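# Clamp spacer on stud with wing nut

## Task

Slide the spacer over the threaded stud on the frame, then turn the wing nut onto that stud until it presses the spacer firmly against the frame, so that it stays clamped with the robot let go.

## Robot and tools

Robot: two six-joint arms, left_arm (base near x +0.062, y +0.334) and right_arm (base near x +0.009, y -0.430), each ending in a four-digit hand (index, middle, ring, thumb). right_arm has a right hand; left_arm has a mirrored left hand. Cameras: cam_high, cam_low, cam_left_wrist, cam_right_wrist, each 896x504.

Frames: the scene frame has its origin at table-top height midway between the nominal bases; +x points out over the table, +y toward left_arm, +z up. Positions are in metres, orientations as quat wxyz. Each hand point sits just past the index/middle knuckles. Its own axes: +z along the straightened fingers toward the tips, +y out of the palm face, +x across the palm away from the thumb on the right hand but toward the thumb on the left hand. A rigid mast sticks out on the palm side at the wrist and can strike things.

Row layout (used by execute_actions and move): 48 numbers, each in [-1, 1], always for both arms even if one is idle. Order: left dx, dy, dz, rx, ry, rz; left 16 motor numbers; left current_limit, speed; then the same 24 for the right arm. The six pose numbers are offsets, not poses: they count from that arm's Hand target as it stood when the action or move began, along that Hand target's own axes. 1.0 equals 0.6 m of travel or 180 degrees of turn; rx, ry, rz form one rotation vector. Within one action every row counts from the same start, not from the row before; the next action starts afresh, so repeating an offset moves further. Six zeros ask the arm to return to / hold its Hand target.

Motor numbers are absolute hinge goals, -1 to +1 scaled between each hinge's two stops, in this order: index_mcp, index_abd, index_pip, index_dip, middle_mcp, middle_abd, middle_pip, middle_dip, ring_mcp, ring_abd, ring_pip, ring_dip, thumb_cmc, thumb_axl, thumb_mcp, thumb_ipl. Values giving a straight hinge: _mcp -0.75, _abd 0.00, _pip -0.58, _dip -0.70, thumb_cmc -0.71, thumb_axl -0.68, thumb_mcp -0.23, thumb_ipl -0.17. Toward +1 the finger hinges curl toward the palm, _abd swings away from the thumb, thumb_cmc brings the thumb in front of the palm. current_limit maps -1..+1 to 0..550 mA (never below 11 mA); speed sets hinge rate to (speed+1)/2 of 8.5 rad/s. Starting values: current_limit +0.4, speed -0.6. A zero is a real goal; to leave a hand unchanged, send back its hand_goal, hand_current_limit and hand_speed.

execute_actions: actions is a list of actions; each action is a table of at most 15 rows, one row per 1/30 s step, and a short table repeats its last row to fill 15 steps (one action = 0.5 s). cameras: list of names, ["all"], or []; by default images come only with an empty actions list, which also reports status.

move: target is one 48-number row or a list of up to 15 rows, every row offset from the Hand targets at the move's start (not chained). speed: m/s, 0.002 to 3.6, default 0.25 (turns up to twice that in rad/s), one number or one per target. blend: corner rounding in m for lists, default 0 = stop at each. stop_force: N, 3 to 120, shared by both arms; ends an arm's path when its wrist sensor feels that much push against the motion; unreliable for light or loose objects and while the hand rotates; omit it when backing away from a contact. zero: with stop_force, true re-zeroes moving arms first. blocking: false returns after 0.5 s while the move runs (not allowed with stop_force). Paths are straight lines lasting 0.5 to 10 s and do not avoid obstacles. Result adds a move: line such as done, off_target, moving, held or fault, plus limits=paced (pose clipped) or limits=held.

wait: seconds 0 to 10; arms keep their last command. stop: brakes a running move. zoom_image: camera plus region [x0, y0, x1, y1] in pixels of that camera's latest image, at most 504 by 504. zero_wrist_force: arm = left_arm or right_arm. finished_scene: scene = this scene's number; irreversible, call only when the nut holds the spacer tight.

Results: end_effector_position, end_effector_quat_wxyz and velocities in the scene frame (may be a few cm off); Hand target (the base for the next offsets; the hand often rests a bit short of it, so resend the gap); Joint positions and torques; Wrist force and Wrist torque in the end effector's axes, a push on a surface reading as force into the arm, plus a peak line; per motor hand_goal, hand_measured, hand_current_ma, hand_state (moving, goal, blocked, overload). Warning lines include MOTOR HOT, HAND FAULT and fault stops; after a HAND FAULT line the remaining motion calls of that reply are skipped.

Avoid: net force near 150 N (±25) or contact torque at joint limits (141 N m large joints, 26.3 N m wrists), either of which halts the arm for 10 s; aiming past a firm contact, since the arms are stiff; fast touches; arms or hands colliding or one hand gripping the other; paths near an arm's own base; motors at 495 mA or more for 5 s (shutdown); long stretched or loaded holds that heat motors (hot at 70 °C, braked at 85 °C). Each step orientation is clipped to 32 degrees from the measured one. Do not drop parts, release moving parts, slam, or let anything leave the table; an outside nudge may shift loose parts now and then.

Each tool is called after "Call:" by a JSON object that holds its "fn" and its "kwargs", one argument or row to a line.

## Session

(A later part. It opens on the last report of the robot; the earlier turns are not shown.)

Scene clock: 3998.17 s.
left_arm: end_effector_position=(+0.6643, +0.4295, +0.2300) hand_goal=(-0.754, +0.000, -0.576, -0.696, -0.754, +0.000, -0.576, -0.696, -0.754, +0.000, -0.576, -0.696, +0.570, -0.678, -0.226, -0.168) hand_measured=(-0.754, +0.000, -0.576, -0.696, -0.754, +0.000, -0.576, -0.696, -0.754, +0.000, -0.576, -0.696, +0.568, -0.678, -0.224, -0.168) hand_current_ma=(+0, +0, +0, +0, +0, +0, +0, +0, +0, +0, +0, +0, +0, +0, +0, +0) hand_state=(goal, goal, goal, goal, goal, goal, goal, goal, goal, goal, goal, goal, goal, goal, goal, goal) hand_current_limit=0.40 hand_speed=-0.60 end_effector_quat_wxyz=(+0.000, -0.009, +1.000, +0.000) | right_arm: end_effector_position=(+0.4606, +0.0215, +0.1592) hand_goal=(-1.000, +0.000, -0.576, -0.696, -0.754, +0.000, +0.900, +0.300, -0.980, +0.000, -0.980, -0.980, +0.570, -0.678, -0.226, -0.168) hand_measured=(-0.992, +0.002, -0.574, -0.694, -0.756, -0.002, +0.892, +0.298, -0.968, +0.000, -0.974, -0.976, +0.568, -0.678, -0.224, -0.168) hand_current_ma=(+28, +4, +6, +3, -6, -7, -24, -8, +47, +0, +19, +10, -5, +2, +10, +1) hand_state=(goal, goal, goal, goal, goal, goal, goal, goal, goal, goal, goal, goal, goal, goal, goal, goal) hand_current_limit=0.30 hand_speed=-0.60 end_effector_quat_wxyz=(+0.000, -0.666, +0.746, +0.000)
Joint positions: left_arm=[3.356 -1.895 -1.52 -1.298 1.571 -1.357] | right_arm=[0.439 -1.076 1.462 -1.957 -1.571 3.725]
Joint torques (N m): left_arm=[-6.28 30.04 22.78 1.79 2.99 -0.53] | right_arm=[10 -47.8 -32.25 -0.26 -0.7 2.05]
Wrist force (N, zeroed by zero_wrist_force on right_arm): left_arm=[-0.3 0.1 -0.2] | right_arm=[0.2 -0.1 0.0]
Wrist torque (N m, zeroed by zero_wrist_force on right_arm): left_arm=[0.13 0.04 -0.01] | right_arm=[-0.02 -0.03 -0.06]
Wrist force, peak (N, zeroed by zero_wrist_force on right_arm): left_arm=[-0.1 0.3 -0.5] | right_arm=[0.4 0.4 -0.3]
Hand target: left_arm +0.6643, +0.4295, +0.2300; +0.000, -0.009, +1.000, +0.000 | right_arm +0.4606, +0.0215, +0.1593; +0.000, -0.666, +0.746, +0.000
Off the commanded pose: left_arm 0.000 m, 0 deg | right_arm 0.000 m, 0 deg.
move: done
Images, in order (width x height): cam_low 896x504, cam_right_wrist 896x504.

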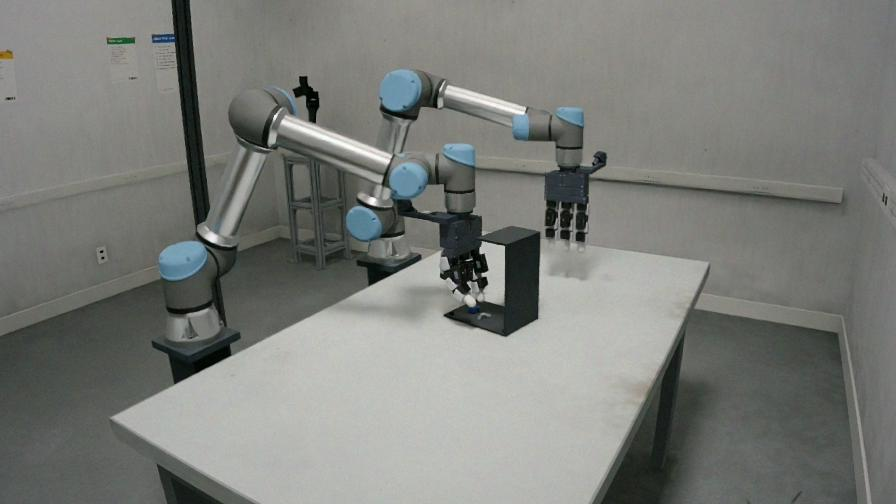

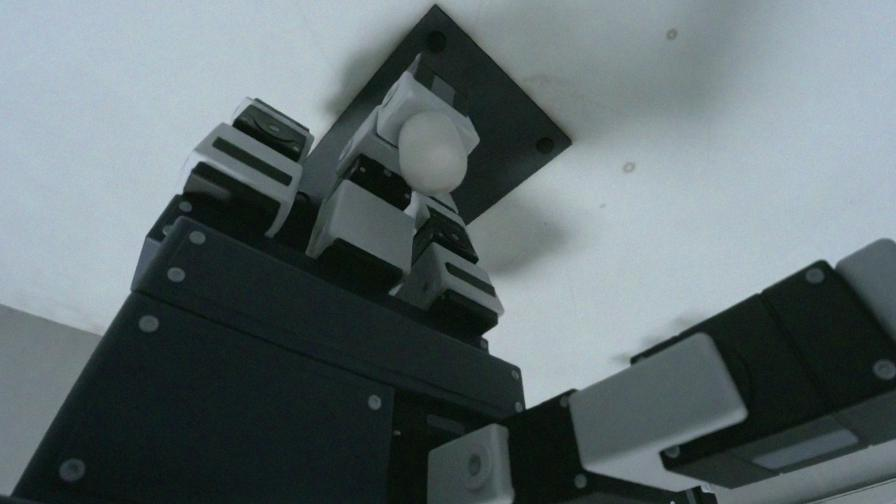

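Call:
{"fn": "move", "kwargs": {
  "target": [
    [0,0,0,0,0,0,-0.754,0,-0.576,-0.696,-0.754,0,-0.576,-0.696,-0.754,0,-0.576,-0.696,0.571,-0.678,-0.226,-0.168,0.4,-0.6, 0,0,0,0,0,0,-1,0,-1,-0.406,-0.754,0,0.9,0.3,-0.98,0,-0.5,-0.6,0.571,-0.678,-0.226,-0.168,0.3,-0.6],
    [0,0,0,0,0,0,-0.754,0,-0.576,-0.696,-0.754,0,-0.576,-0.696,-0.754,0,-0.576,-0.696,0.571,-0.678,-0.226,-0.168,0.4,-0.6, 0.02643,-0.02583,0.0403,0,0,0,-1,0,-1,-0.406,-0.754,0,0.9,0.3,-0.98,0,-0.5,-0.6,0.571,-0.678,-0.226,-0.168,0.3,-0.6]
  ],
  "speed": 0.06,
  "cameras": ["cam_low","cam_right_wrist"]
}}

Call:
{"fn": "zoom_image", "kwargs": {
  "camera": "cam_low",
  "region": [440, 265, 520, 335]
}}

Call:
{"fn": "zoom_image", "kwargs": {
  "camera": "cam_right_wrist",
  "region": [220, 0, 520, 190]
}}

Scene clock: 4057.13 s.
left_arm: end_effector_position=(+0.6643, +0.4295, +0.2300) hand_goal=(-0.754, +0.000, -0.576, -0.696, -0.754, +0.000, -0.576, -0.696, -0.754, +0.000, -0.576, -0.696, +0.570, -0.678, -0.226, -0.168) hand_measured=(-0.754, +0.000, -0.576, -0.696, -0.754, +0.000, -0.576, -0.696, -0.754, +0.000, -0.576, -0.696, +0.568, -0.678, -0.224, -0.168) hand_current_ma=(+0, +0, +0, +0, +0, +0, +0, +0, +0, +0, +0, +0, +0, +0, +0, +0) hand_state=(goal, goal, goal, goal, goal, goal, goal, goal, goal, goal, goal, goal, goal, goal, goal, goal) hand_current_limit=0.40 hand_speed=-0.60 end_effector_quat_wxyz=(+0.000, -0.009, +1.000, +0.000) | right_arm: end_effector_position=(+0.4741, +0.0040, +0.1353) hand_goal=(-1.000, +0.000, -1.000, -0.406, -0.754, +0.000, +0.900, +0.300, -0.980, +0.000, -0.500, -0.600, +0.570, -0.678, -0.226, -0.168) hand_measured=(-0.992, +0.002, -0.994, -0.408, -0.756, -0.002, +0.892, +0.298, -0.970, +0.000, -0.502, -0.602, +0.568, -0.678, -0.224, -0.168) hand_current_ma=(+28, +4, +20, -7, -6, -7, -24, -8, +40, +0, -5, -8, -5, +2, +10, +1) hand_state=(goal, goal, goal, goal, goal, goal, goal, goal, goal, goal, goal, goal, goal, goal, goal, goal) hand_current_limit=0.30 hand_speed=-0.60 end_effector_quat_wxyz=(+0.000, -0.666, +0.746, +0.000)
Joint positions: left_arm=[3.356 -1.895 -1.52 -1.298 1.571 -1.357] | right_arm=[0.407 -1.053 1.492 -2.01 -1.571 3.692]
Joint torques (N m): left_arm=[-5.83 30.08 23.09 1.73 2.95 -0.49] | right_arm=[-10.71 -35.49 -10.8 -4.51 0.6 -2.29]
Wrist force (N, zeroed by zero_wrist_force on right_arm): left_arm=[-0.1 0.0 -0.6] | right_arm=[0.0 0.2 -0.2]
Wrist torque (N m, zeroed by zero_wrist_force on right_arm): left_arm=[0.17 0.01 0.01] | right_arm=[0.03 -0.01 0.06]
Wrist force, peak (N, zeroed by zero_wrist_force on right_arm): left_arm=[-0.3 0.1 -0.6] | right_arm=[-0.3 0.6 -0.3]
Hand target: left_arm +0.6643, +0.4295, +0.2300; +0.000, -0.009, +1.000, +0.000 | right_arm +0.4742, +0.0039, +0.1352; +0.000, -0.666, +0.746, +0.000
Off the commanded pose: left_arm 0.000 m, 0 deg | right_arm 0.000 m, 0 deg.
move: done
Images, in order (width x height): cam_low 896x504, cam_right_wrist 896x504.

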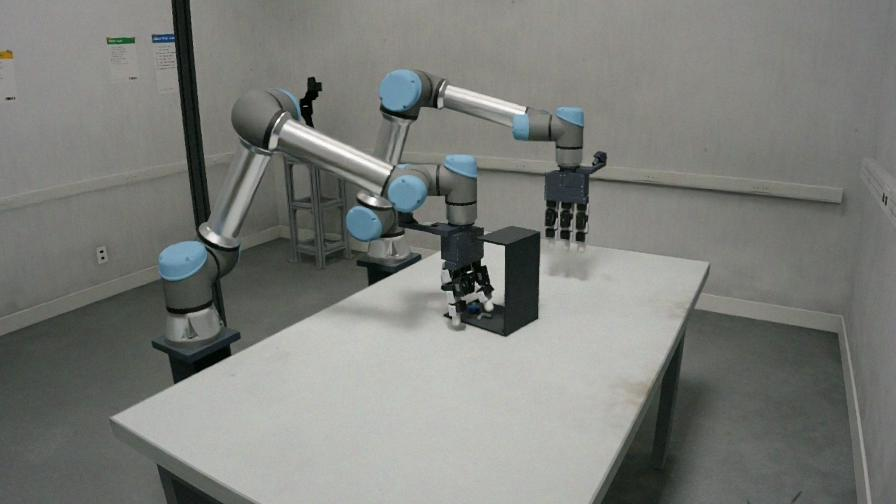

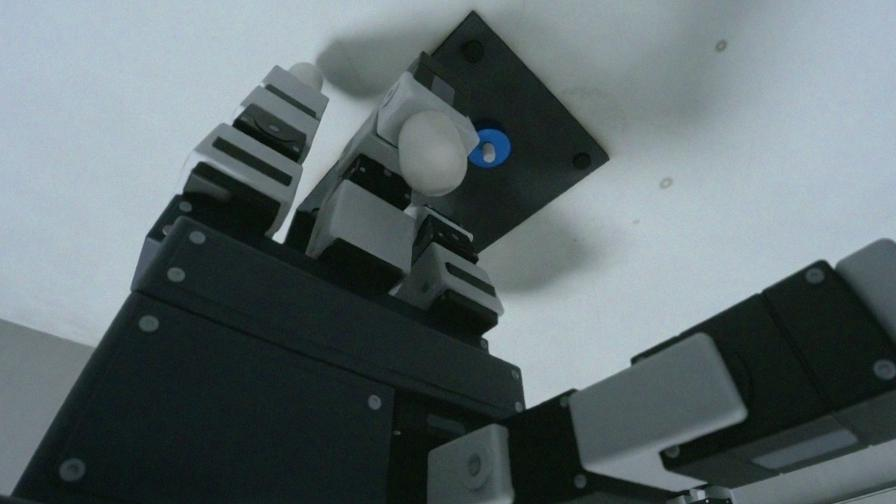

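Scaled by 6.300.

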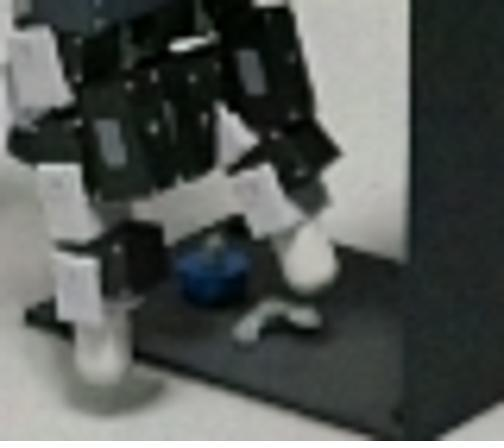

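Scaled by 1.680.

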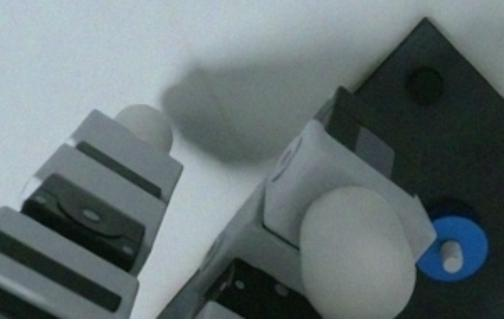

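Call:
{"fn": "move", "kwargs": {
  "target": [
    [0,0,0,0,0,0,-0.754,0,-0.576,-0.696,-0.754,0,-0.576,-0.696,-0.754,0,-0.576,-0.696,0.571,-0.678,-0.226,-0.168,0.4,-0.6, 0,0,0,0,0,0,-1,0,-1,-0.406,-0.754,0,0.9,0.3,-0.98,0,-0.98,-0.98,0.571,-0.678,-0.226,-0.168,0.3,-0.6]
  ],
  "speed": 0.06
}}

Call:
{"fn": "move", "kwargs": {
  "target": [0,0,0,0,0,0,-0.754,0,-0.576,-0.696,-0.754,0,-0.576,-0.696,-0.754,0,-0.576,-0.696,0.571,-0.678,-0.226,-0.168,0.4,-0.6, 0,0,0.0345,0,0,0,-1,0,-1,-0.406,-0.754,0,0.9,0.3,-0.98,0,-0.98,-0.98,0.571,-0.678,-0.226,-0.168,0.3,-0.6],
  "speed": 0.03,
  "stop_force": 3,
  "cameras": ["cam_low"]
}}

Call:
{"fn": "zoom_image", "kwargs": {
  "camera": "cam_low",
  "region": [440, 265, 520, 335]
}}

Scene clock: 4082.67 s.
left_arm: end_effector_position=(+0.6643, +0.4295, +0.2300) hand_goal=(-0.754, +0.000, -0.576, -0.696, -0.754, +0.000, -0.576, -0.696, -0.754, +0.000, -0.576, -0.696, +0.570, -0.678, -0.226, -0.168) hand_measured=(-0.754, +0.000, -0.576, -0.696, -0.754, +0.000, -0.576, -0.696, -0.754, +0.000, -0.576, -0.696, +0.568, -0.678, -0.224, -0.168) hand_current_ma=(+0, +0, +0, +0, +0, +0, +0, +0, +0, +0, +0, +0, +0, +0, +0, +0) hand_state=(goal, goal, goal, goal, goal, goal, goal, goal, goal, goal, goal, goal, goal, goal, goal, goal) hand_current_limit=0.40 hand_speed=-0.60 end_effector_quat_wxyz=(+0.000, -0.009, +1.000, +0.000) | right_arm: end_effector_position=(+0.4742, +0.0039, +0.1352) hand_goal=(-1.000, +0.000, -1.000, -0.406, -0.754, +0.000, +0.900, +0.300, -0.980, +0.000, -0.980, -0.980, +0.570, -0.678, -0.226, -0.168) hand_measured=(-0.992, +0.002, -0.994, -0.408, -0.756, -0.002, +0.892, +0.298, -0.970, +0.000, -0.974, -0.976, +0.568, -0.678, -0.224, -0.168) hand_current_ma=(+28, +4, +20, -7, -6, -7, -24, -8, +40, +0, +20, +10, -5, +2, +10, +1) hand_state=(goal, goal, goal, goal, goal, goal, goal, goal, goal, goal, goal, goal, goal, goal, goal, goal) hand_current_limit=0.30 hand_speed=-0.60 end_effector_quat_wxyz=(+0.000, -0.666, +0.746, +0.000)
Joint positions: left_arm=[3.356 -1.895 -1.52 -1.298 1.571 -1.357] | right_arm=[0.407 -1.053 1.492 -2.011 -1.571 3.692]
Joint torques (N m): left_arm=[-5.88 29.82 22.63 1.82 2.99 -0.44] | right_arm=[-11.23 -35.69 -10.53 -4.39 1.81 -2.13]
Wrist force (N, zeroed by zero_wrist_force on right_arm): left_arm=[0.0 0.0 -0.4] | right_arm=[-0.1 0.0 -0.2]
Wrist torque (N m, zeroed by zero_wrist_force on right_arm): left_arm=[0.14 0.00 0.02] | right_arm=[0.00 0.01 0.04]
Wrist force, peak (N, zeroed by zero_wrist_force on right_arm): left_arm=[-0.2 0.4 -0.5] | right_arm=[-0.1 0.1 -0.5]
Hand target: left_arm +0.6643, +0.4295, +0.2300; +0.000, -0.009, +1.000, +0.000 | right_arm +0.4742, +0.0039, +0.1352; +0.000, -0.666, +0.746, +0.000
Off the commanded pose: left_arm 0.000 m, 0 deg | right_arm 0.000 m, 0 deg.
move: done

Scene clock: 4084.43 s.
left_arm: end_effector_position=(+0.6643, +0.4295, +0.2300) hand_goal=(-0.754, +0.000, -0.576, -0.696, -0.754, +0.000, -0.576, -0.696, -0.754, +0.000, -0.576, -0.696, +0.570, -0.678, -0.226, -0.168) hand_measured=(-0.754, +0.000, -0.576, -0.696, -0.754, +0.000, -0.576, -0.696, -0.754, +0.000, -0.576, -0.696, +0.568, -0.678, -0.224, -0.168) hand_current_ma=(+0, +0, +0, +0, +0, +0, +0, +0, +0, +0, +0, +0, +0, +0, +0, +0) hand_state=(goal, goal, goal, goal, goal, goal, goal, goal, goal, goal, goal, goal, goal, goal, goal, goal) hand_current_limit=0.40 hand_speed=-0.60 end_effector_quat_wxyz=(+0.000, -0.009, +1.000, +0.000) | right_arm: end_effector_position=(+0.4742, +0.0039, +0.1145) hand_goal=(-1.000, +0.000, -1.000, -0.406, -0.754, +0.000, +0.900, +0.300, -0.980, +0.000, -0.980, -0.980, +0.570, -0.678, -0.226, -0.168) hand_measured=(-0.992, +0.002, -0.994, -0.408, -0.756, -0.002, +0.892, +0.298, -0.970, +0.000, -0.974, -0.976, +0.568, -0.678, -0.224, -0.168) hand_current_ma=(+28, +4, +20, -7, -6, -7, -24, -8, +40, +0, +20, +10, -5, +2, +10, +1) hand_state=(goal, goal, goal, goal, goal, goal, goal, goal, goal, goal, goal, goal, goal, goal, goal, goal) hand_current_limit=0.30 hand_speed=-0.60 end_effector_quat_wxyz=(+0.000, -0.666, +0.746, +0.000)
Joint positions: left_arm=[3.356 -1.895 -1.52 -1.298 1.571 -1.357] | right_arm=[0.407 -1.031 1.516 -2.056 -1.571 3.692]
Joint torques (N m): left_arm=[-5.6 29.7 22.57 1.75 2.96 -0.39] | right_arm=[-10.71 -35.42 -10.19 -4.4 0.88 -1.39]
Wrist force (N, zeroed by zero_wrist_force on right_arm): left_arm=[0.1 0.2 -0.3] | right_arm=[0.2 -0.1 -0.1]
Wrist torque (N m, zeroed by zero_wrist_force on right_arm): left_arm=[0.16 -0.01 0.02] | right_arm=[-0.02 -0.03 0.06]
Wrist force, peak (N, zeroed by zero_wrist_force on right_arm): left_arm=[-0.1 0.2 -0.5] | right_arm=[0.0 0.4 -0.3]
Hand target: left_arm +0.6643, +0.4295, +0.2300; +0.000, -0.009, +1.000, +0.000 | right_arm +0.4742, +0.0039, +0.1145; +0.000, -0.666, +0.746, +0.000
Off the commanded pose: left_arm 0.000 m, 0 deg | right_arm 0.000 m, 0 deg.
move: done
Images, in order (width x height): cam_low 896x504.

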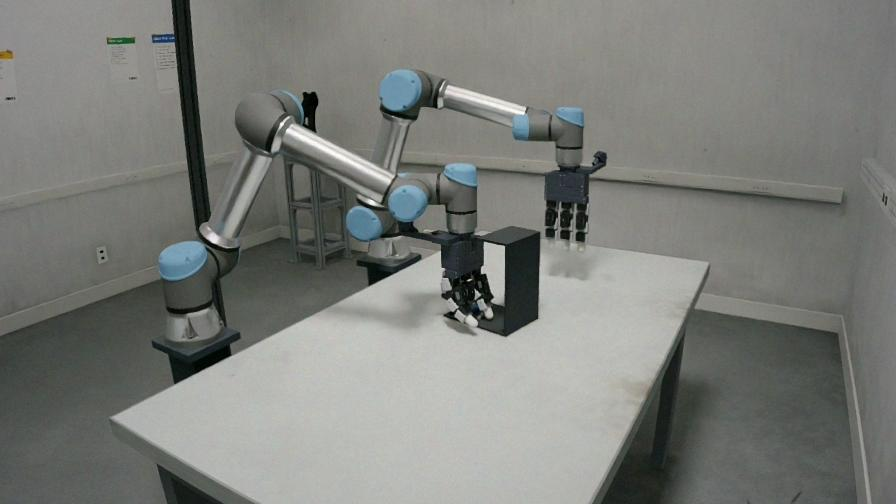

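Scaled by 6.300.

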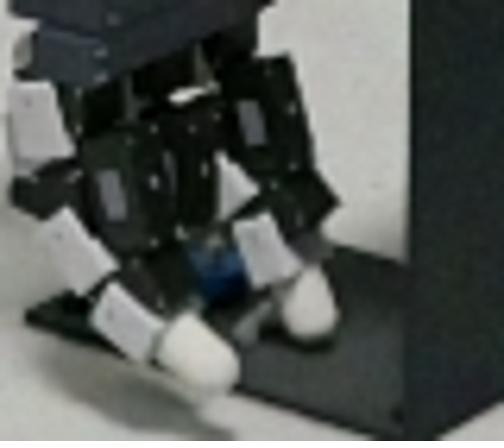

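Call:
{"fn": "move", "kwargs": {
  "target": [0,0,0,0,0,0,-0.754,0,-0.576,-0.696,-0.754,0,-0.576,-0.696,-0.754,0,-0.576,-0.696,0.571,-0.678,-0.226,-0.168,0.4,-0.6, 0.00226,0.01988,0,0,0,0,-1,0,-1,-0.406,-0.754,0,0.9,0.3,-0.98,0,-0.98,-0.98,0.571,-0.678,-0.226,-0.168,0.3,-0.6],
  "speed": 0.02,
  "stop_force": 5,
  "cameras": ["cam_low"]
}}

Call:
{"fn": "zoom_image", "kwargs": {
  "camera": "cam_low",
  "region": [440, 265, 520, 335]
}}

Scene clock: 4093.73 s.
left_arm: end_effector_position=(+0.6643, +0.4295, +0.2300) hand_goal=(-0.754, +0.000, -0.576, -0.696, -0.754, +0.000, -0.576, -0.696, -0.754, +0.000, -0.576, -0.696, +0.570, -0.678, -0.226, -0.168) hand_measured=(-0.754, +0.000, -0.576, -0.696, -0.754, +0.000, -0.576, -0.696, -0.754, +0.000, -0.576, -0.696, +0.568, -0.678, -0.224, -0.168) hand_current_ma=(+0, +0, +0, +0, +0, +0, +0, +0, +0, +0, +0, +0, +0, +0, +0, +0) hand_state=(goal, goal, goal, goal, goal, goal, goal, goal, goal, goal, goal, goal, goal, goal, goal, goal) hand_current_limit=0.40 hand_speed=-0.60 end_effector_quat_wxyz=(+0.000, -0.009, +1.000, +0.000) | right_arm: end_effector_position=(+0.4622, +0.0040, +0.1145) hand_goal=(-1.000, +0.000, -1.000, -0.406, -0.754, +0.000, +0.900, +0.300, -0.980, +0.000, -0.980, -0.980, +0.570, -0.678, -0.226, -0.168) hand_measured=(-0.992, +0.002, -0.994, -0.408, -0.756, -0.002, +0.892, +0.298, -0.970, +0.000, -0.974, -0.976, +0.568, -0.678, -0.224, -0.168) hand_current_ma=(+28, +4, +18, -7, -6, -7, -24, -8, +40, +0, +19, +10, -5, +2, +10, +1) hand_state=(goal, goal, goal, goal, goal, goal, goal, goal, goal, goal, goal, goal, goal, goal, goal, goal) hand_current_limit=0.30 hand_speed=-0.60 end_effector_quat_wxyz=(+0.000, -0.666, +0.746, +0.000)
Joint positions: left_arm=[3.356 -1.895 -1.52 -1.298 1.571 -1.357] | right_arm=[0.414 -1.051 1.549 -2.069 -1.571 3.7]
Joint torques (N m): left_arm=[-5.5 29.63 22.19 1.89 2.94 -0.29] | right_arm=[10.72 -48.63 -9.43 -4.4 0.45 2.04]
Wrist force (N, zeroed by zero_wrist_force on right_arm): left_arm=[-0.1 0.2 -0.4] | right_arm=[-0.1 -0.1 -0.6]
Wrist torque (N m, zeroed by zero_wrist_force on right_arm): left_arm=[0.16 0.01 0.01] | right_arm=[0.01 0.01 -0.08]
Wrist force, peak (N, zeroed by zero_wrist_force on right_arm): left_arm=[-0.1 0.4 -0.5] | right_arm=[-0.2 0.2 -0.5]
Hand target: left_arm +0.6643, +0.4295, +0.2300; +0.000, -0.009, +1.000, +0.000 | right_arm +0.4622, +0.0040, +0.1145; +0.000, -0.666, +0.746, +0.000
Off the commanded pose: left_arm 0.000 m, 0 deg | right_arm 0.000 m, 0 deg.
move: done
Images, in order (width x height): cam_low 896x504.

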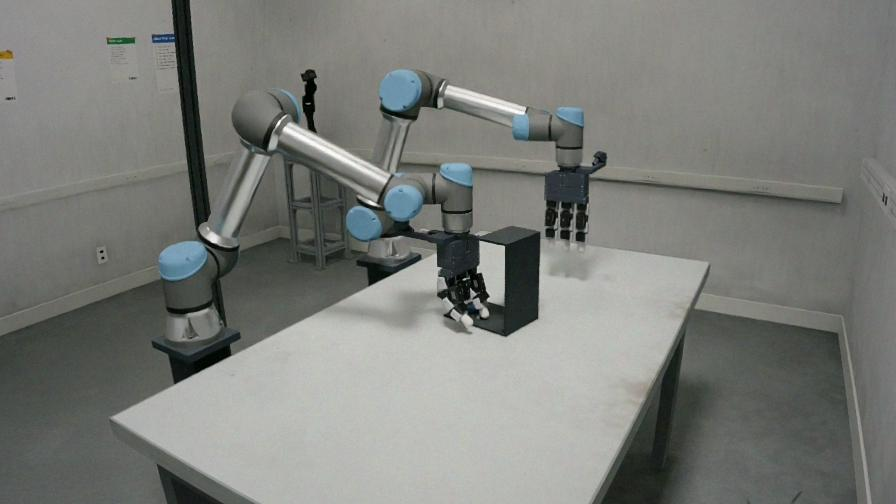

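Scaled by 6.300.

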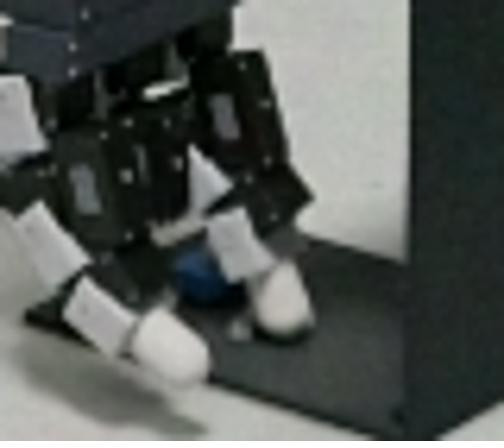

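Call:
{"fn": "move", "kwargs": {
  "target": [0,0,0,0,0,0,-0.754,0,-0.576,-0.696,-0.754,0,-0.576,-0.696,-0.754,0,-0.576,-0.696,0.571,-0.678,-0.226,-0.168,0.4,-0.6, 0.00151,0.01325,0,0,0,0,-1,0,-1,-0.406,-0.754,0,0.9,0.3,-0.98,0,-0.98,-0.98,0.571,-0.678,-0.226,-0.168,0.3,-0.6],
  "speed": 0.02,
  "stop_force": 5,
  "cameras": ["cam_low"]
}}

Call:
{"fn": "zoom_image", "kwargs": {
  "camera": "cam_low",
  "region": [440, 265, 520, 335]
}}

Scene clock: 4103.20 s.
left_arm: end_effector_position=(+0.6643, +0.4295, +0.2300) hand_goal=(-0.754, +0.000, -0.576, -0.696, -0.754, +0.000, -0.576, -0.696, -0.754, +0.000, -0.576, -0.696, +0.570, -0.678, -0.226, -0.168) hand_measured=(-0.754, +0.000, -0.576, -0.696, -0.754, +0.000, -0.576, -0.696, -0.754, +0.000, -0.576, -0.696, +0.568, -0.678, -0.224, -0.168) hand_current_ma=(+0, +0, +0, +0, +0, +0, +0, +0, +0, +0, +0, +0, +0, +0, +0, +0) hand_state=(goal, goal, goal, goal, goal, goal, goal, goal, goal, goal, goal, goal, goal, goal, goal, goal) hand_current_limit=0.40 hand_speed=-0.60 end_effector_quat_wxyz=(+0.000, -0.009, +1.000, +0.000) | right_arm: end_effector_position=(+0.4542, +0.0040, +0.1145) hand_goal=(-1.000, +0.000, -1.000, -0.406, -0.754, +0.000, +0.900, +0.300, -0.980, +0.000, -0.980, -0.980, +0.570, -0.678, -0.226, -0.168) hand_measured=(-0.992, +0.002, -0.994, -0.408, -0.756, -0.002, +0.892, +0.298, -0.970, +0.000, -0.974, -0.976, +0.568, -0.678, -0.224, -0.168) hand_current_ma=(+28, +4, +18, -7, -6, -7, -24, -8, +40, +0, +19, +10, -5, +2, +10, +1) hand_state=(goal, goal, goal, goal, goal, goal, goal, goal, goal, goal, goal, goal, goal, goal, goal, goal) hand_current_limit=0.30 hand_speed=-0.60 end_effector_quat_wxyz=(+0.000, -0.666, +0.746, +0.000)
Joint positions: left_arm=[3.356 -1.895 -1.52 -1.298 1.571 -1.357] | right_arm=[0.42 -1.065 1.571 -2.077 -1.571 3.705]
Joint torques (N m): left_arm=[-5.25 30.02 21.86 1.84 2.97 -0.13] | right_arm=[10.7 -47.56 -9.87 -4.47 -0.24 2.01]
Wrist force (N, zeroed by zero_wrist_force on right_arm): left_arm=[0.0 0.1 -0.2] | right_arm=[0.0 0.1 -0.2]
Wrist torque (N m, zeroed by zero_wrist_force on right_arm): left_arm=[0.14 0.00 0.02] | right_arm=[0.02 0.00 -0.08]
Wrist force, peak (N, zeroed by zero_wrist_force on right_arm): left_arm=[-0.2 0.1 -0.5] | right_arm=[0.0 0.0 -0.6]
Hand target: left_arm +0.6643, +0.4295, +0.2300; +0.000, -0.009, +1.000, +0.000 | right_arm +0.4542, +0.0040, +0.1145; +0.000, -0.666, +0.746, +0.000
Off the commanded pose: left_arm 0.000 m, 0 deg | right_arm 0.000 m, 0 deg.
move: done
Images, in order (width x height): cam_low 896x504.

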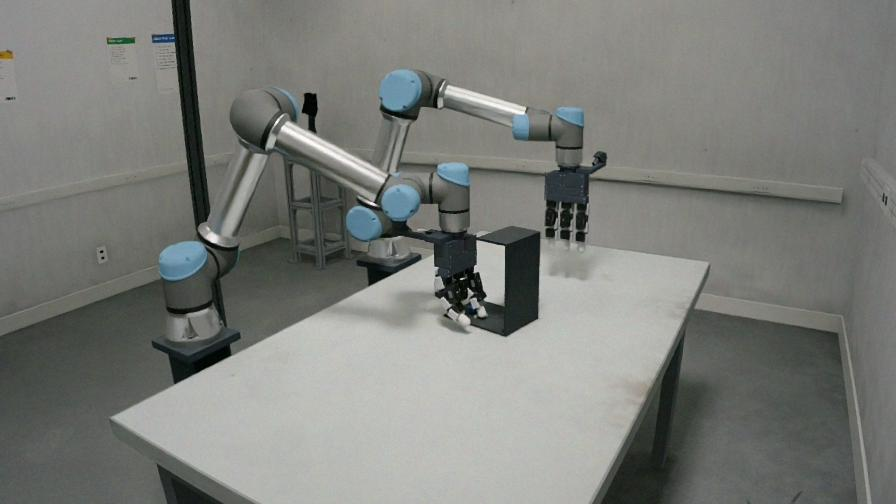

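Scaled by 6.300.

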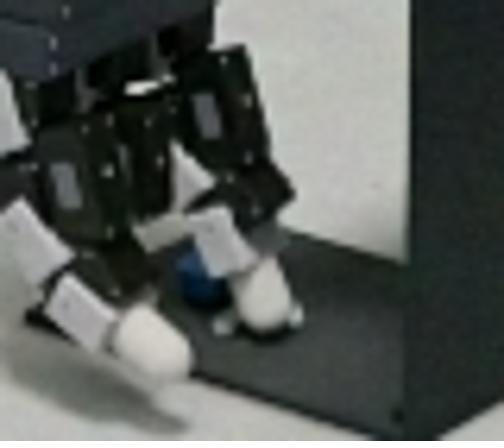

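Call:
{"fn": "move", "kwargs": {
  "target": [0,0,0,0,0,0,-0.754,0,-0.576,-0.696,-0.754,0,-0.576,-0.696,-0.754,0,-0.576,-0.696,0.571,-0.678,-0.226,-0.168,0.4,-0.6, 0,-0.0066,-0.055,0,0,0,-1,0,-1,-0.406,-0.754,0,0.9,0.3,-0.98,0,-0.98,-0.98,0.571,-0.678,-0.226,-0.168,0.3,-0.6],
  "speed": 0.08,
  "cameras": ["cam_low"]
}}

Call:
{"fn": "zoom_image", "kwargs": {
  "camera": "cam_low",
  "region": [450, 285, 510, 335]
}}

Scene clock: 4124.67 s.
left_arm: end_effector_position=(+0.6643, +0.4295, +0.2300) hand_goal=(-0.754, +0.000, -0.576, -0.696, -0.754, +0.000, -0.576, -0.696, -0.754, +0.000, -0.576, -0.696, +0.570, -0.678, -0.226, -0.168) hand_measured=(-0.754, +0.000, -0.576, -0.696, -0.754, +0.000, -0.576, -0.696, -0.754, +0.000, -0.576, -0.696, +0.568, -0.678, -0.224, -0.168) hand_current_ma=(+0, +0, +0, +0, +0, +0, +0, +0, +0, +0, +0, +0, +0, +0, +0, +0) hand_state=(goal, goal, goal, goal, goal, goal, goal, goal, goal, goal, goal, goal, goal, goal, goal, goal) hand_current_limit=0.40 hand_speed=-0.60 end_effector_quat_wxyz=(+0.000, -0.009, +1.000, +0.000) | right_arm: end_effector_position=(+0.4581, +0.0035, +0.1473) hand_goal=(-1.000, +0.000, -1.000, -0.406, -0.754, +0.000, +0.900, +0.300, -0.980, +0.000, -0.980, -0.980, +0.570, -0.678, -0.226, -0.168) hand_measured=(-0.992, +0.002, -0.994, -0.408, -0.756, -0.002, +0.892, +0.298, -0.970, +0.000, -0.974, -0.976, +0.568, -0.678, -0.224, -0.168) hand_current_ma=(+28, +4, +18, -7, -6, -7, -24, -8, +40, +0, +19, +10, -5, +2, +10, +1) hand_state=(goal, goal, goal, goal, goal, goal, goal, goal, goal, goal, goal, goal, goal, goal, goal, goal) hand_current_limit=0.30 hand_speed=-0.60 end_effector_quat_wxyz=(+0.000, -0.666, +0.746, +0.000)
Joint positions: left_arm=[3.356 -1.895 -1.52 -1.298 1.571 -1.357] | right_arm=[0.416 -1.094 1.522 -2 -1.571 3.702]
Joint torques (N m): left_arm=[-5.66 29.83 22.1 1.8 2.96 -0.06] | right_arm=[-10.92 -47.6 -31.71 -0.42 1.79 -2.01]
Wrist force (N, zeroed by zero_wrist_force on right_arm): left_arm=[-0.2 0.2 -0.5] | right_arm=[0.1 0.0 -0.3]
Wrist torque (N m, zeroed by zero_wrist_force on right_arm): left_arm=[0.18 0.02 -0.01] | right_arm=[0.01 -0.01 0.05]
Wrist force, peak (N, zeroed by zero_wrist_force on right_arm): left_arm=[-0.2 -0.1 -0.7] | right_arm=[0.1 0.0 -0.8]
Hand target: left_arm +0.6643, +0.4295, +0.2300; +0.000, -0.009, +1.000, +0.000 | right_arm +0.4581, +0.0035, +0.1475; +0.000, -0.666, +0.746, +0.000
Off the commanded pose: left_arm 0.000 m, 0 deg | right_arm 0.000 m, 0 deg.
move: done
Images, in order (width x height): cam_low 896x504.

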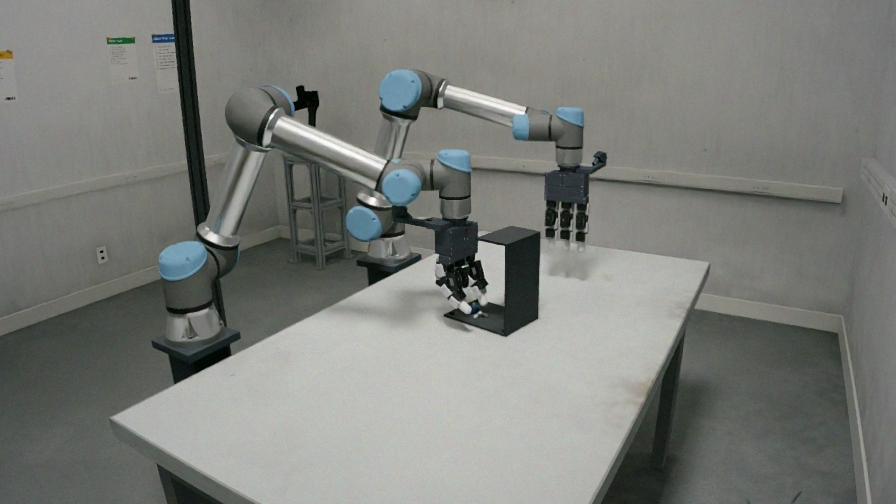

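Scaled by 8.400.

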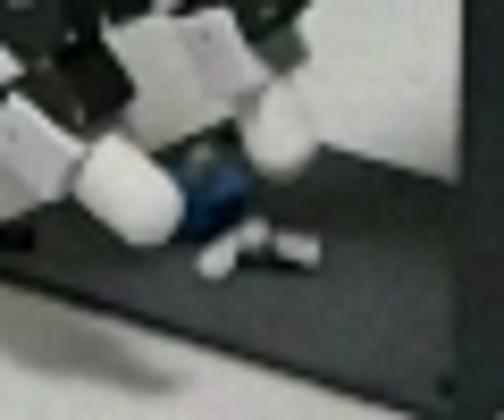

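Call:
{"fn": "move", "kwargs": {
  "target": [
    [0,0,0,0,0,0,-0.754,0,-0.576,-0.696,-0.754,0,-0.576,-0.696,-0.754,0,-0.576,-0.696,0.571,-0.678,-0.226,-0.168,0.4,-0.6, 0.01005,0.04115,0,0,0,0,-1,0,-1,-0.406,-0.754,0,0.9,0.3,-0.98,0,-0.98,-0.98,0.571,-0.678,-0.226,-0.168,0.3,-0.6],
    [0,0,0,0,0,0,-0.754,0,-0.576,-0.696,-0.754,0,-0.576,-0.696,-0.754,0,-0.576,-0.696,0.571,-0.678,-0.226,-0.168,0.4,-0.6, 0.01005,0.04115,0.0547,0,0,0,-1,0,-1,-0.406,-0.754,0,0.9,0.3,-0.98,0,-0.98,-0.98,0.571,-0.678,-0.226,-0.168,0.3,-0.6]
  ],
  "speed": [0.06,0.03],
  "stop_force": 3,
  "cameras": ["cam_low"]
}}

Call:
{"fn": "zoom_image", "kwargs": {
  "camera": "cam_low",
  "region": [450, 285, 510, 335]
}}

Scene clock: 4155.13 s.
left_arm: end_effector_position=(+0.6643, +0.4295, +0.2300) hand_goal=(-0.754, +0.000, -0.576, -0.696, -0.754, +0.000, -0.576, -0.696, -0.754, +0.000, -0.576, -0.696, +0.570, -0.678, -0.226, -0.168) hand_measured=(-0.754, +0.000, -0.576, -0.696, -0.754, +0.000, -0.576, -0.696, -0.754, +0.000, -0.576, -0.696, +0.568, -0.678, -0.224, -0.168) hand_current_ma=(+0, +0, +0, +0, +0, +0, +0, +0, +0, +0, +0, +0, +0, +0, +0, +0) hand_state=(goal, goal, goal, goal, goal, goal, goal, goal, goal, goal, goal, goal, goal, goal, goal, goal) hand_current_limit=0.40 hand_speed=-0.60 end_effector_quat_wxyz=(+0.000, -0.009, +1.000, +0.000) | right_arm: end_effector_position=(+0.4329, +0.0003, +0.1146) hand_goal=(-1.000, +0.000, -1.000, -0.406, -0.754, +0.000, +0.900, +0.300, -0.980, +0.000, -0.980, -0.980, +0.570, -0.678, -0.226, -0.168) hand_measured=(-0.992, +0.002, -0.998, -0.408, -0.756, -0.002, +0.892, +0.298, -0.970, +0.000, -0.974, -0.976, +0.568, -0.678, -0.224, -0.168) hand_current_ma=(+28, +4, +4, -7, -6, -7, -24, -8, +40, +0, +19, +10, -5, +2, +10, +1) hand_state=(goal, goal, goal, goal, goal, goal, goal, goal, goal, goal, goal, goal, goal, goal, goal, goal) hand_current_limit=0.30 hand_speed=-0.60 end_effector_quat_wxyz=(+0.000, -0.666, +0.746, +0.000)
Joint positions: left_arm=[3.356 -1.895 -1.52 -1.298 1.571 -1.357] | right_arm=[0.429 -1.105 1.634 -2.1 -1.571 3.715]
Joint torques (N m): left_arm=[-5.63 30.09 21.63 1.83 2.89 0.08] | right_arm=[9.45 -31.75 -9.35 -4.41 0.27 2.11]
Wrist force (N, zeroed by zero_wrist_force on right_arm): left_arm=[-0.3 0.1 -0.4] | right_arm=[-0.3 0.2 -1.1]
Wrist torque (N m, zeroed by zero_wrist_force on right_arm): left_arm=[0.16 0.03 -0.01] | right_arm=[0.06 0.00 -0.12]
Wrist force, peak (N, zeroed by zero_wrist_force on right_arm): left_arm=[-0.1 0.0 -0.7] | right_arm=[-0.1 0.7 -1.2]
Hand target: left_arm +0.6643, +0.4295, +0.2300; +0.000, -0.009, +1.000, +0.000 | right_arm +0.4329, +0.0003, +0.1146; +0.000, -0.666, +0.746, +0.000
Off the commanded pose: left_arm 0.000 m, 0 deg | right_arm 0.000 m, 0 deg.
move: done
Images, in order (width x height): cam_low 896x504.

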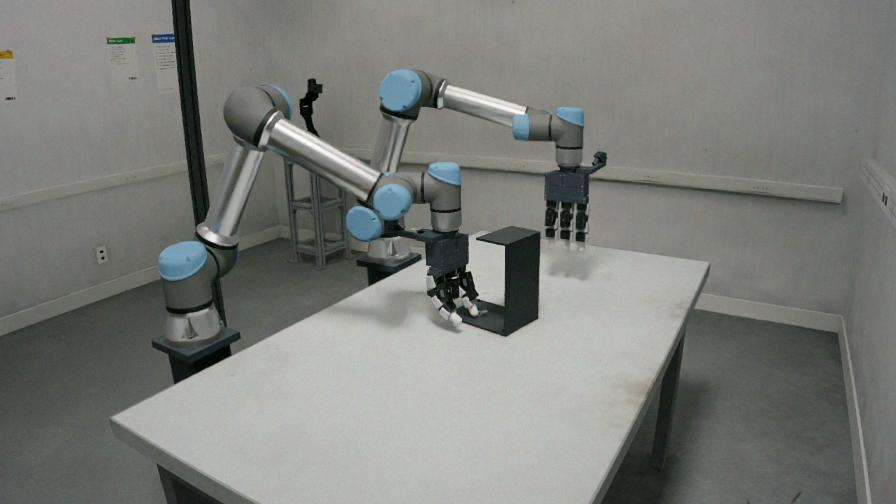

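Scaled by 8.400.

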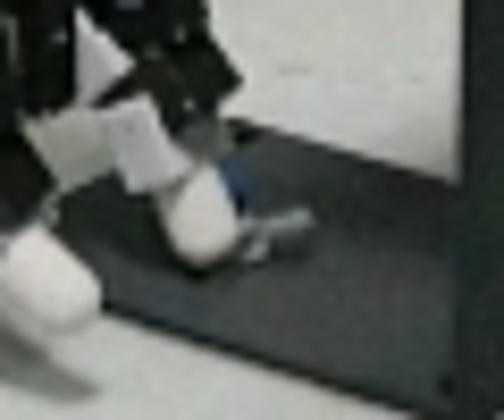

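Call:
{"fn": "move", "kwargs": {
  "target": [0,0,0,0,0,0,-0.754,0,-0.576,-0.696,-0.754,0,-0.576,-0.696,-0.754,0,-0.576,-0.696,0.571,-0.678,-0.226,-0.168,0.4,-0.6, 0.003,0.038,-0.005,0,0,0,-1,0,-1,-0.406,-0.754,0,0.9,0.3,-0.98,0,-0.98,-0.98,0.571,-0.678,-0.226,-0.168,0.3,-0.6],
  "speed": 0.06,
  "cameras": ["cam_low"]
}}

Call:
{"fn": "zoom_image", "kwargs": {
  "camera": "cam_low",
  "region": [450, 285, 510, 335]
}}

Scene clock: 4164.10 s.
left_arm: end_effector_position=(+0.6643, +0.4295, +0.2300) hand_goal=(-0.754, +0.000, -0.576, -0.696, -0.754, +0.000, -0.576, -0.696, -0.754, +0.000, -0.576, -0.696, +0.570, -0.678, -0.226, -0.168) hand_measured=(-0.754, +0.000, -0.576, -0.696, -0.754, +0.000, -0.576, -0.696, -0.754, +0.000, -0.576, -0.696, +0.568, -0.678, -0.224, -0.168) hand_current_ma=(+0, +0, +0, +0, +0, +0, +0, +0, +0, +0, +0, +0, +0, +0, +0, +0) hand_state=(goal, goal, goal, goal, goal, goal, goal, goal, goal, goal, goal, goal, goal, goal, goal, goal) hand_current_limit=0.40 hand_speed=-0.60 end_effector_quat_wxyz=(+0.000, -0.009, +1.000, +0.000) | right_arm: end_effector_position=(+0.4102, +0.0012, +0.1176) hand_goal=(-1.000, +0.000, -1.000, -0.406, -0.754, +0.000, +0.900, +0.300, -0.980, +0.000, -0.980, -0.980, +0.570, -0.678, -0.226, -0.168) hand_measured=(-0.994, +0.000, -1.000, -0.408, -0.756, -0.002, +0.892, +0.298, -0.970, +0.000, -0.974, -0.976, +0.568, -0.678, -0.224, -0.168) hand_current_ma=(+20, +2, +1, -7, -6, -7, -24, -8, +40, +0, +19, +10, -5, +2, +10, +1) hand_state=(goal, goal, goal, goal, goal, goal, goal, goal, goal, goal, goal, goal, goal, goal, goal, goal) hand_current_limit=0.30 hand_speed=-0.60 end_effector_quat_wxyz=(+0.000, -0.666, +0.746, +0.000)
Joint positions: left_arm=[3.356 -1.895 -1.52 -1.298 1.571 -1.357] | right_arm=[0.447 -1.144 1.685 -2.112 -1.571 3.732]
Joint torques (N m): left_arm=[-5.18 30.13 21.49 1.89 2.91 -0.01] | right_arm=[9.84 -43.65 -10.62 -4.37 1.34 2.14]
Wrist force (N, zeroed by zero_wrist_force on right_arm): left_arm=[0.0 -0.1 -0.1] | right_arm=[0.1 0.0 -0.3]
Wrist torque (N m, zeroed by zero_wrist_force on right_arm): left_arm=[0.10 0.00 0.02] | right_arm=[0.01 -0.02 -0.06]
Wrist force, peak (N, zeroed by zero_wrist_force on right_arm): left_arm=[-0.2 0.2 -0.6] | right_arm=[-0.1 0.3 -1.5]
Hand target: left_arm +0.6643, +0.4295, +0.2300; +0.000, -0.009, +1.000, +0.000 | right_arm +0.4100, +0.0012, +0.1176; +0.000, -0.666, +0.746, +0.000
Off the commanded pose: left_arm 0.000 m, 0 deg | right_arm 0.000 m, 0 deg.
move: done
Images, in order (width x height): cam_low 896x504.

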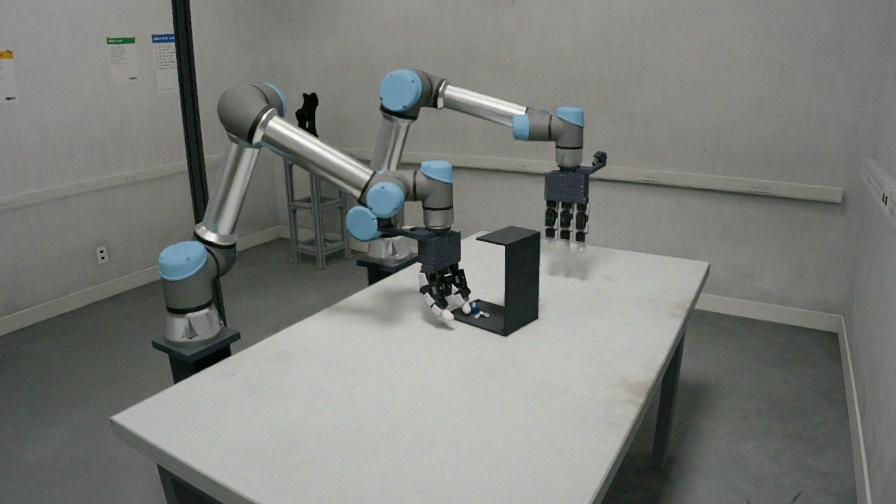

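Scaled by 8.400.

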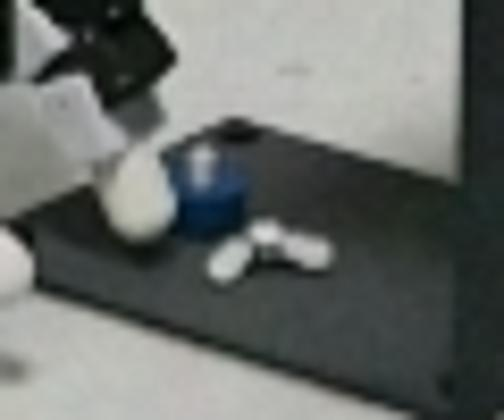

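Call:
{"fn": "move", "kwargs": {
  "target": [
    [0,0,0,0,0,0,-0.754,0,-0.576,-0.696,-0.754,0,-0.576,-0.696,-0.754,0,-0.576,-0.696,0.571,-0.678,-0.226,-0.168,0.4,-0.6, 0,0,0.005,0,0,0,-1,0,-1,-0.406,-0.754,0,0.9,0.3,-0.98,0,-0.98,-0.98,0.571,-0.678,-0.226,-0.168,0.3,-0.6],
    [0,0,0,0,0,0,-0.754,0,-0.576,-0.696,-0.754,0,-0.576,-0.696,-0.754,0,-0.576,-0.696,0.571,-0.678,-0.226,-0.168,0.4,-0.6, 0.0017,-0.037,0.005,0,0,0,-1,0,-1,-0.406,-0.754,0,0.9,0.3,-0.98,0,-0.98,-0.98,0.571,-0.678,-0.226,-0.168,0.3,-0.6]
  ],
  "speed": 0.03,
  "stop_force": 4,
  "cameras": ["cam_low"]
}}

Call:
{"fn": "zoom_image", "kwargs": {
  "camera": "cam_low",
  "region": [450, 285, 510, 335]
}}

Scene clock: 4219.43 s.
left_arm: end_effector_position=(+0.6643, +0.4295, +0.2300) hand_goal=(-0.754, +0.000, -0.576, -0.696, -0.754, +0.000, -0.576, -0.696, -0.754, +0.000, -0.576, -0.696, +0.570, -0.678, -0.226, -0.168) hand_measured=(-0.754, +0.000, -0.576, -0.696, -0.754, +0.000, -0.576, -0.696, -0.754, +0.000, -0.576, -0.696, +0.568, -0.678, -0.224, -0.168) hand_current_ma=(+0, +0, +0, +0, +0, +0, +0, +0, +0, +0, +0, +0, +0, +0, +0, +0) hand_state=(goal, goal, goal, goal, goal, goal, goal, goal, goal, goal, goal, goal, goal, goal, goal, goal) hand_current_limit=0.40 hand_speed=-0.60 end_effector_quat_wxyz=(+0.000, -0.009, +1.000, +0.000) | right_arm: end_effector_position=(+0.4320, -0.0024, +0.1146) hand_goal=(-1.000, +0.000, -1.000, -0.406, -0.754, +0.000, +0.900, +0.300, -0.980, +0.000, -0.980, -0.980, +0.570, -0.678, -0.226, -0.168) hand_measured=(-0.994, +0.000, -1.000, -0.408, -0.756, -0.002, +0.892, +0.298, -0.970, +0.000, -0.974, -0.976, +0.568, -0.678, -0.224, -0.168) hand_current_ma=(+20, +2, +1, -7, -6, -7, -24, -8, +40, +0, +19, +10, -5, +2, +10, +1) hand_state=(goal, goal, goal, goal, goal, goal, goal, goal, goal, goal, goal, goal, goal, goal, goal, goal) hand_current_limit=0.30 hand_speed=-0.60 end_effector_quat_wxyz=(+0.000, -0.666, +0.746, +0.000)
Joint positions: left_arm=[3.356 -1.895 -1.52 -1.298 1.571 -1.357] | right_arm=[0.426 -1.11 1.642 -2.103 -1.571 3.711]
Joint torques (N m): left_arm=[-5.45 29.81 21.1 1.87 2.93 0.21] | right_arm=[-11 -32.66 -30.46 -0.35 0.58 -2.25]
Wrist force (N, zeroed by zero_wrist_force on right_arm): left_arm=[-0.1 0.1 -0.3] | right_arm=[0.1 -0.1 -0.1]
Wrist torque (N m, zeroed by zero_wrist_force on right_arm): left_arm=[0.15 0.02 0.00] | right_arm=[-0.04 -0.01 0.05]
Wrist force, peak (N, zeroed by zero_wrist_force on right_arm): left_arm=[-0.3 0.4 -0.6] | right_arm=[0.1 -0.4 -0.5]
Hand target: left_arm +0.6643, +0.4295, +0.2300; +0.000, -0.009, +1.000, +0.000 | right_arm +0.4320, -0.0024, +0.1146; +0.000, -0.666, +0.746, +0.000
Off the commanded pose: left_arm 0.000 m, 0 deg | right_arm 0.000 m, 0 deg.
move: done
Images, in order (width x height): cam_low 896x504.

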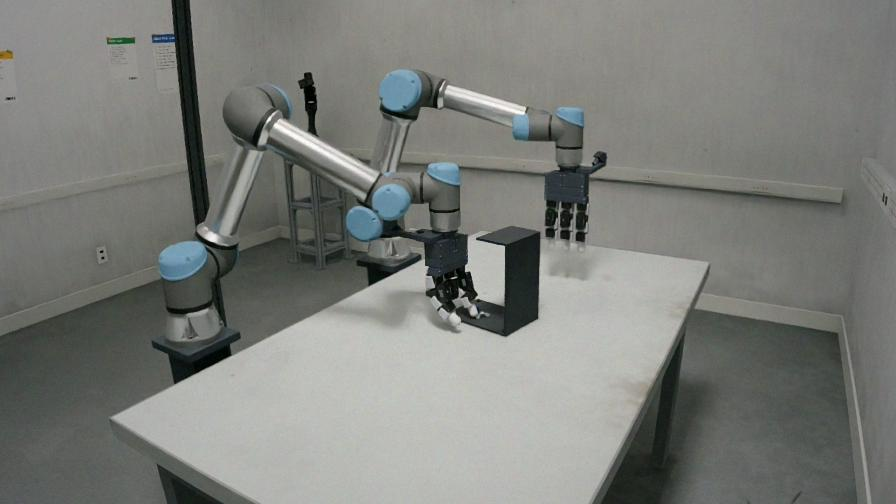

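Scaled by 8.400.

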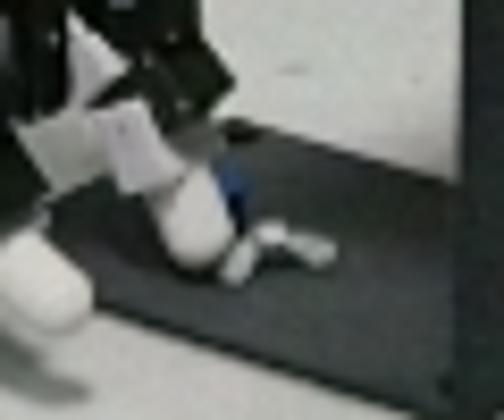

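Call:
{"fn": "move", "kwargs": {
  "target": [0,0,0,0,0,0,-0.754,0,-0.576,-0.696,-0.754,0,-0.576,-0.696,-0.754,0,-0.576,-0.696,0.571,-0.678,-0.226,-0.168,0.4,-0.6, 0.0039,-0.0165,0,0,0,0,-1,0,-1,-0.406,-0.754,0,0.9,0.3,-0.98,0,-0.98,-0.98,0.571,-0.678,-0.226,-0.168,0.3,-0.6],
  "speed": 0.02,
  "stop_force": 4,
  "cameras": ["cam_low"]
}}

Call:
{"fn": "zoom_image", "kwargs": {
  "camera": "cam_low",
  "region": [450, 285, 510, 335]
}}

Scene clock: 4225.50 s.
left_arm: end_effector_position=(+0.6643, +0.4295, +0.2300) hand_goal=(-0.754, +0.000, -0.576, -0.696, -0.754, +0.000, -0.576, -0.696, -0.754, +0.000, -0.576, -0.696, +0.570, -0.678, -0.226, -0.168) hand_measured=(-0.754, +0.000, -0.576, -0.696, -0.754, +0.000, -0.576, -0.696, -0.754, +0.000, -0.576, -0.696, +0.568, -0.678, -0.224, -0.168) hand_current_ma=(+0, +0, +0, +0, +0, +0, +0, +0, +0, +0, +0, +0, +0, +0, +0, +0) hand_state=(goal, goal, goal, goal, goal, goal, goal, goal, goal, goal, goal, goal, goal, goal, goal, goal) hand_current_limit=0.40 hand_speed=-0.60 end_effector_quat_wxyz=(+0.000, -0.009, +1.000, +0.000) | right_arm: end_effector_position=(+0.4416, -0.0058, +0.1146) hand_goal=(-1.000, +0.000, -1.000, -0.406, -0.754, +0.000, +0.900, +0.300, -0.980, +0.000, -0.980, -0.980, +0.570, -0.678, -0.226, -0.168) hand_measured=(-0.994, +0.000, -1.000, -0.408, -0.756, -0.002, +0.892, +0.298, -0.970, +0.000, -0.974, -0.976, +0.568, -0.678, -0.224, -0.168) hand_current_ma=(+20, +2, +1, -7, -6, -7, -24, -8, +40, +0, +19, +10, -5, +2, +10, +1) hand_state=(goal, goal, goal, goal, goal, goal, goal, goal, goal, goal, goal, goal, goal, goal, goal, goal) hand_current_limit=0.30 hand_speed=-0.60 end_effector_quat_wxyz=(+0.000, -0.666, +0.746, +0.000)
Joint positions: left_arm=[3.356 -1.895 -1.52 -1.298 1.571 -1.357] | right_arm=[0.414 -1.098 1.624 -2.096 -1.571 3.7]
Joint torques (N m): left_arm=[-5.8 29.59 20.67 1.9 3.03 0.36] | right_arm=[-11.12 -32.92 -30.76 -0.31 0.66 -2.09]
Wrist force (N, zeroed by zero_wrist_force on right_arm): left_arm=[0.0 0.2 -0.3] | right_arm=[-0.1 -0.1 -0.2]
Wrist torque (N m, zeroed by zero_wrist_force on right_arm): left_arm=[0.17 0.00 0.01] | right_arm=[-0.02 0.02 0.04]
Wrist force, peak (N, zeroed by zero_wrist_force on right_arm): left_arm=[0.0 0.3 -0.6] | right_arm=[-0.6 0.0 -0.5]
Hand target: left_arm +0.6643, +0.4295, +0.2300; +0.000, -0.009, +1.000, +0.000 | right_arm +0.4416, -0.0058, +0.1146; +0.000, -0.666, +0.746, +0.000
Off the commanded pose: left_arm 0.000 m, 0 deg | right_arm 0.000 m, 0 deg.
move: done
Images, in order (width x height): cam_low 896x504.

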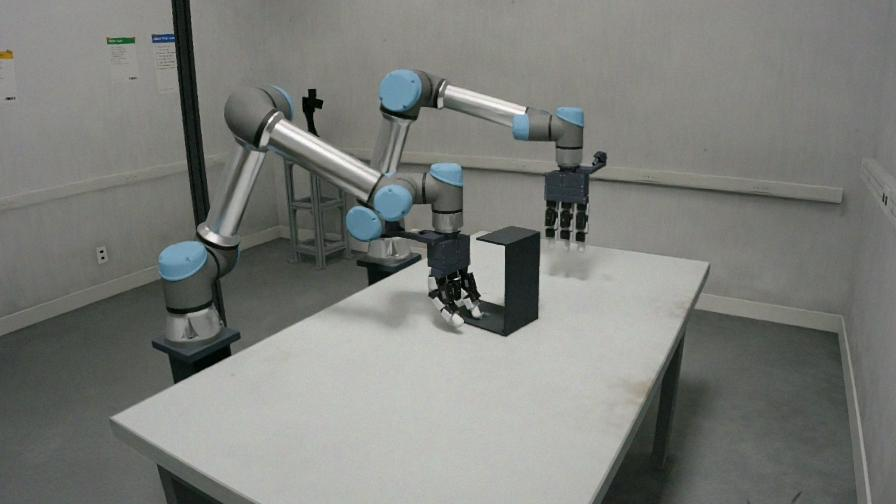

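Scaled by 8.400.

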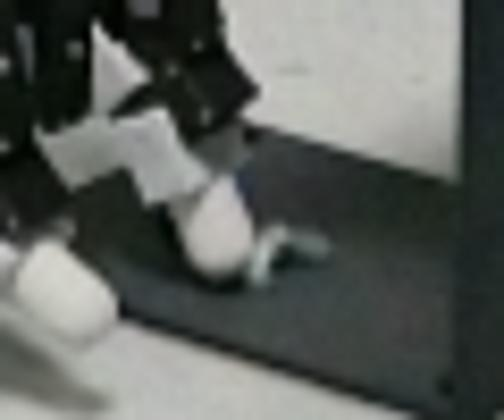

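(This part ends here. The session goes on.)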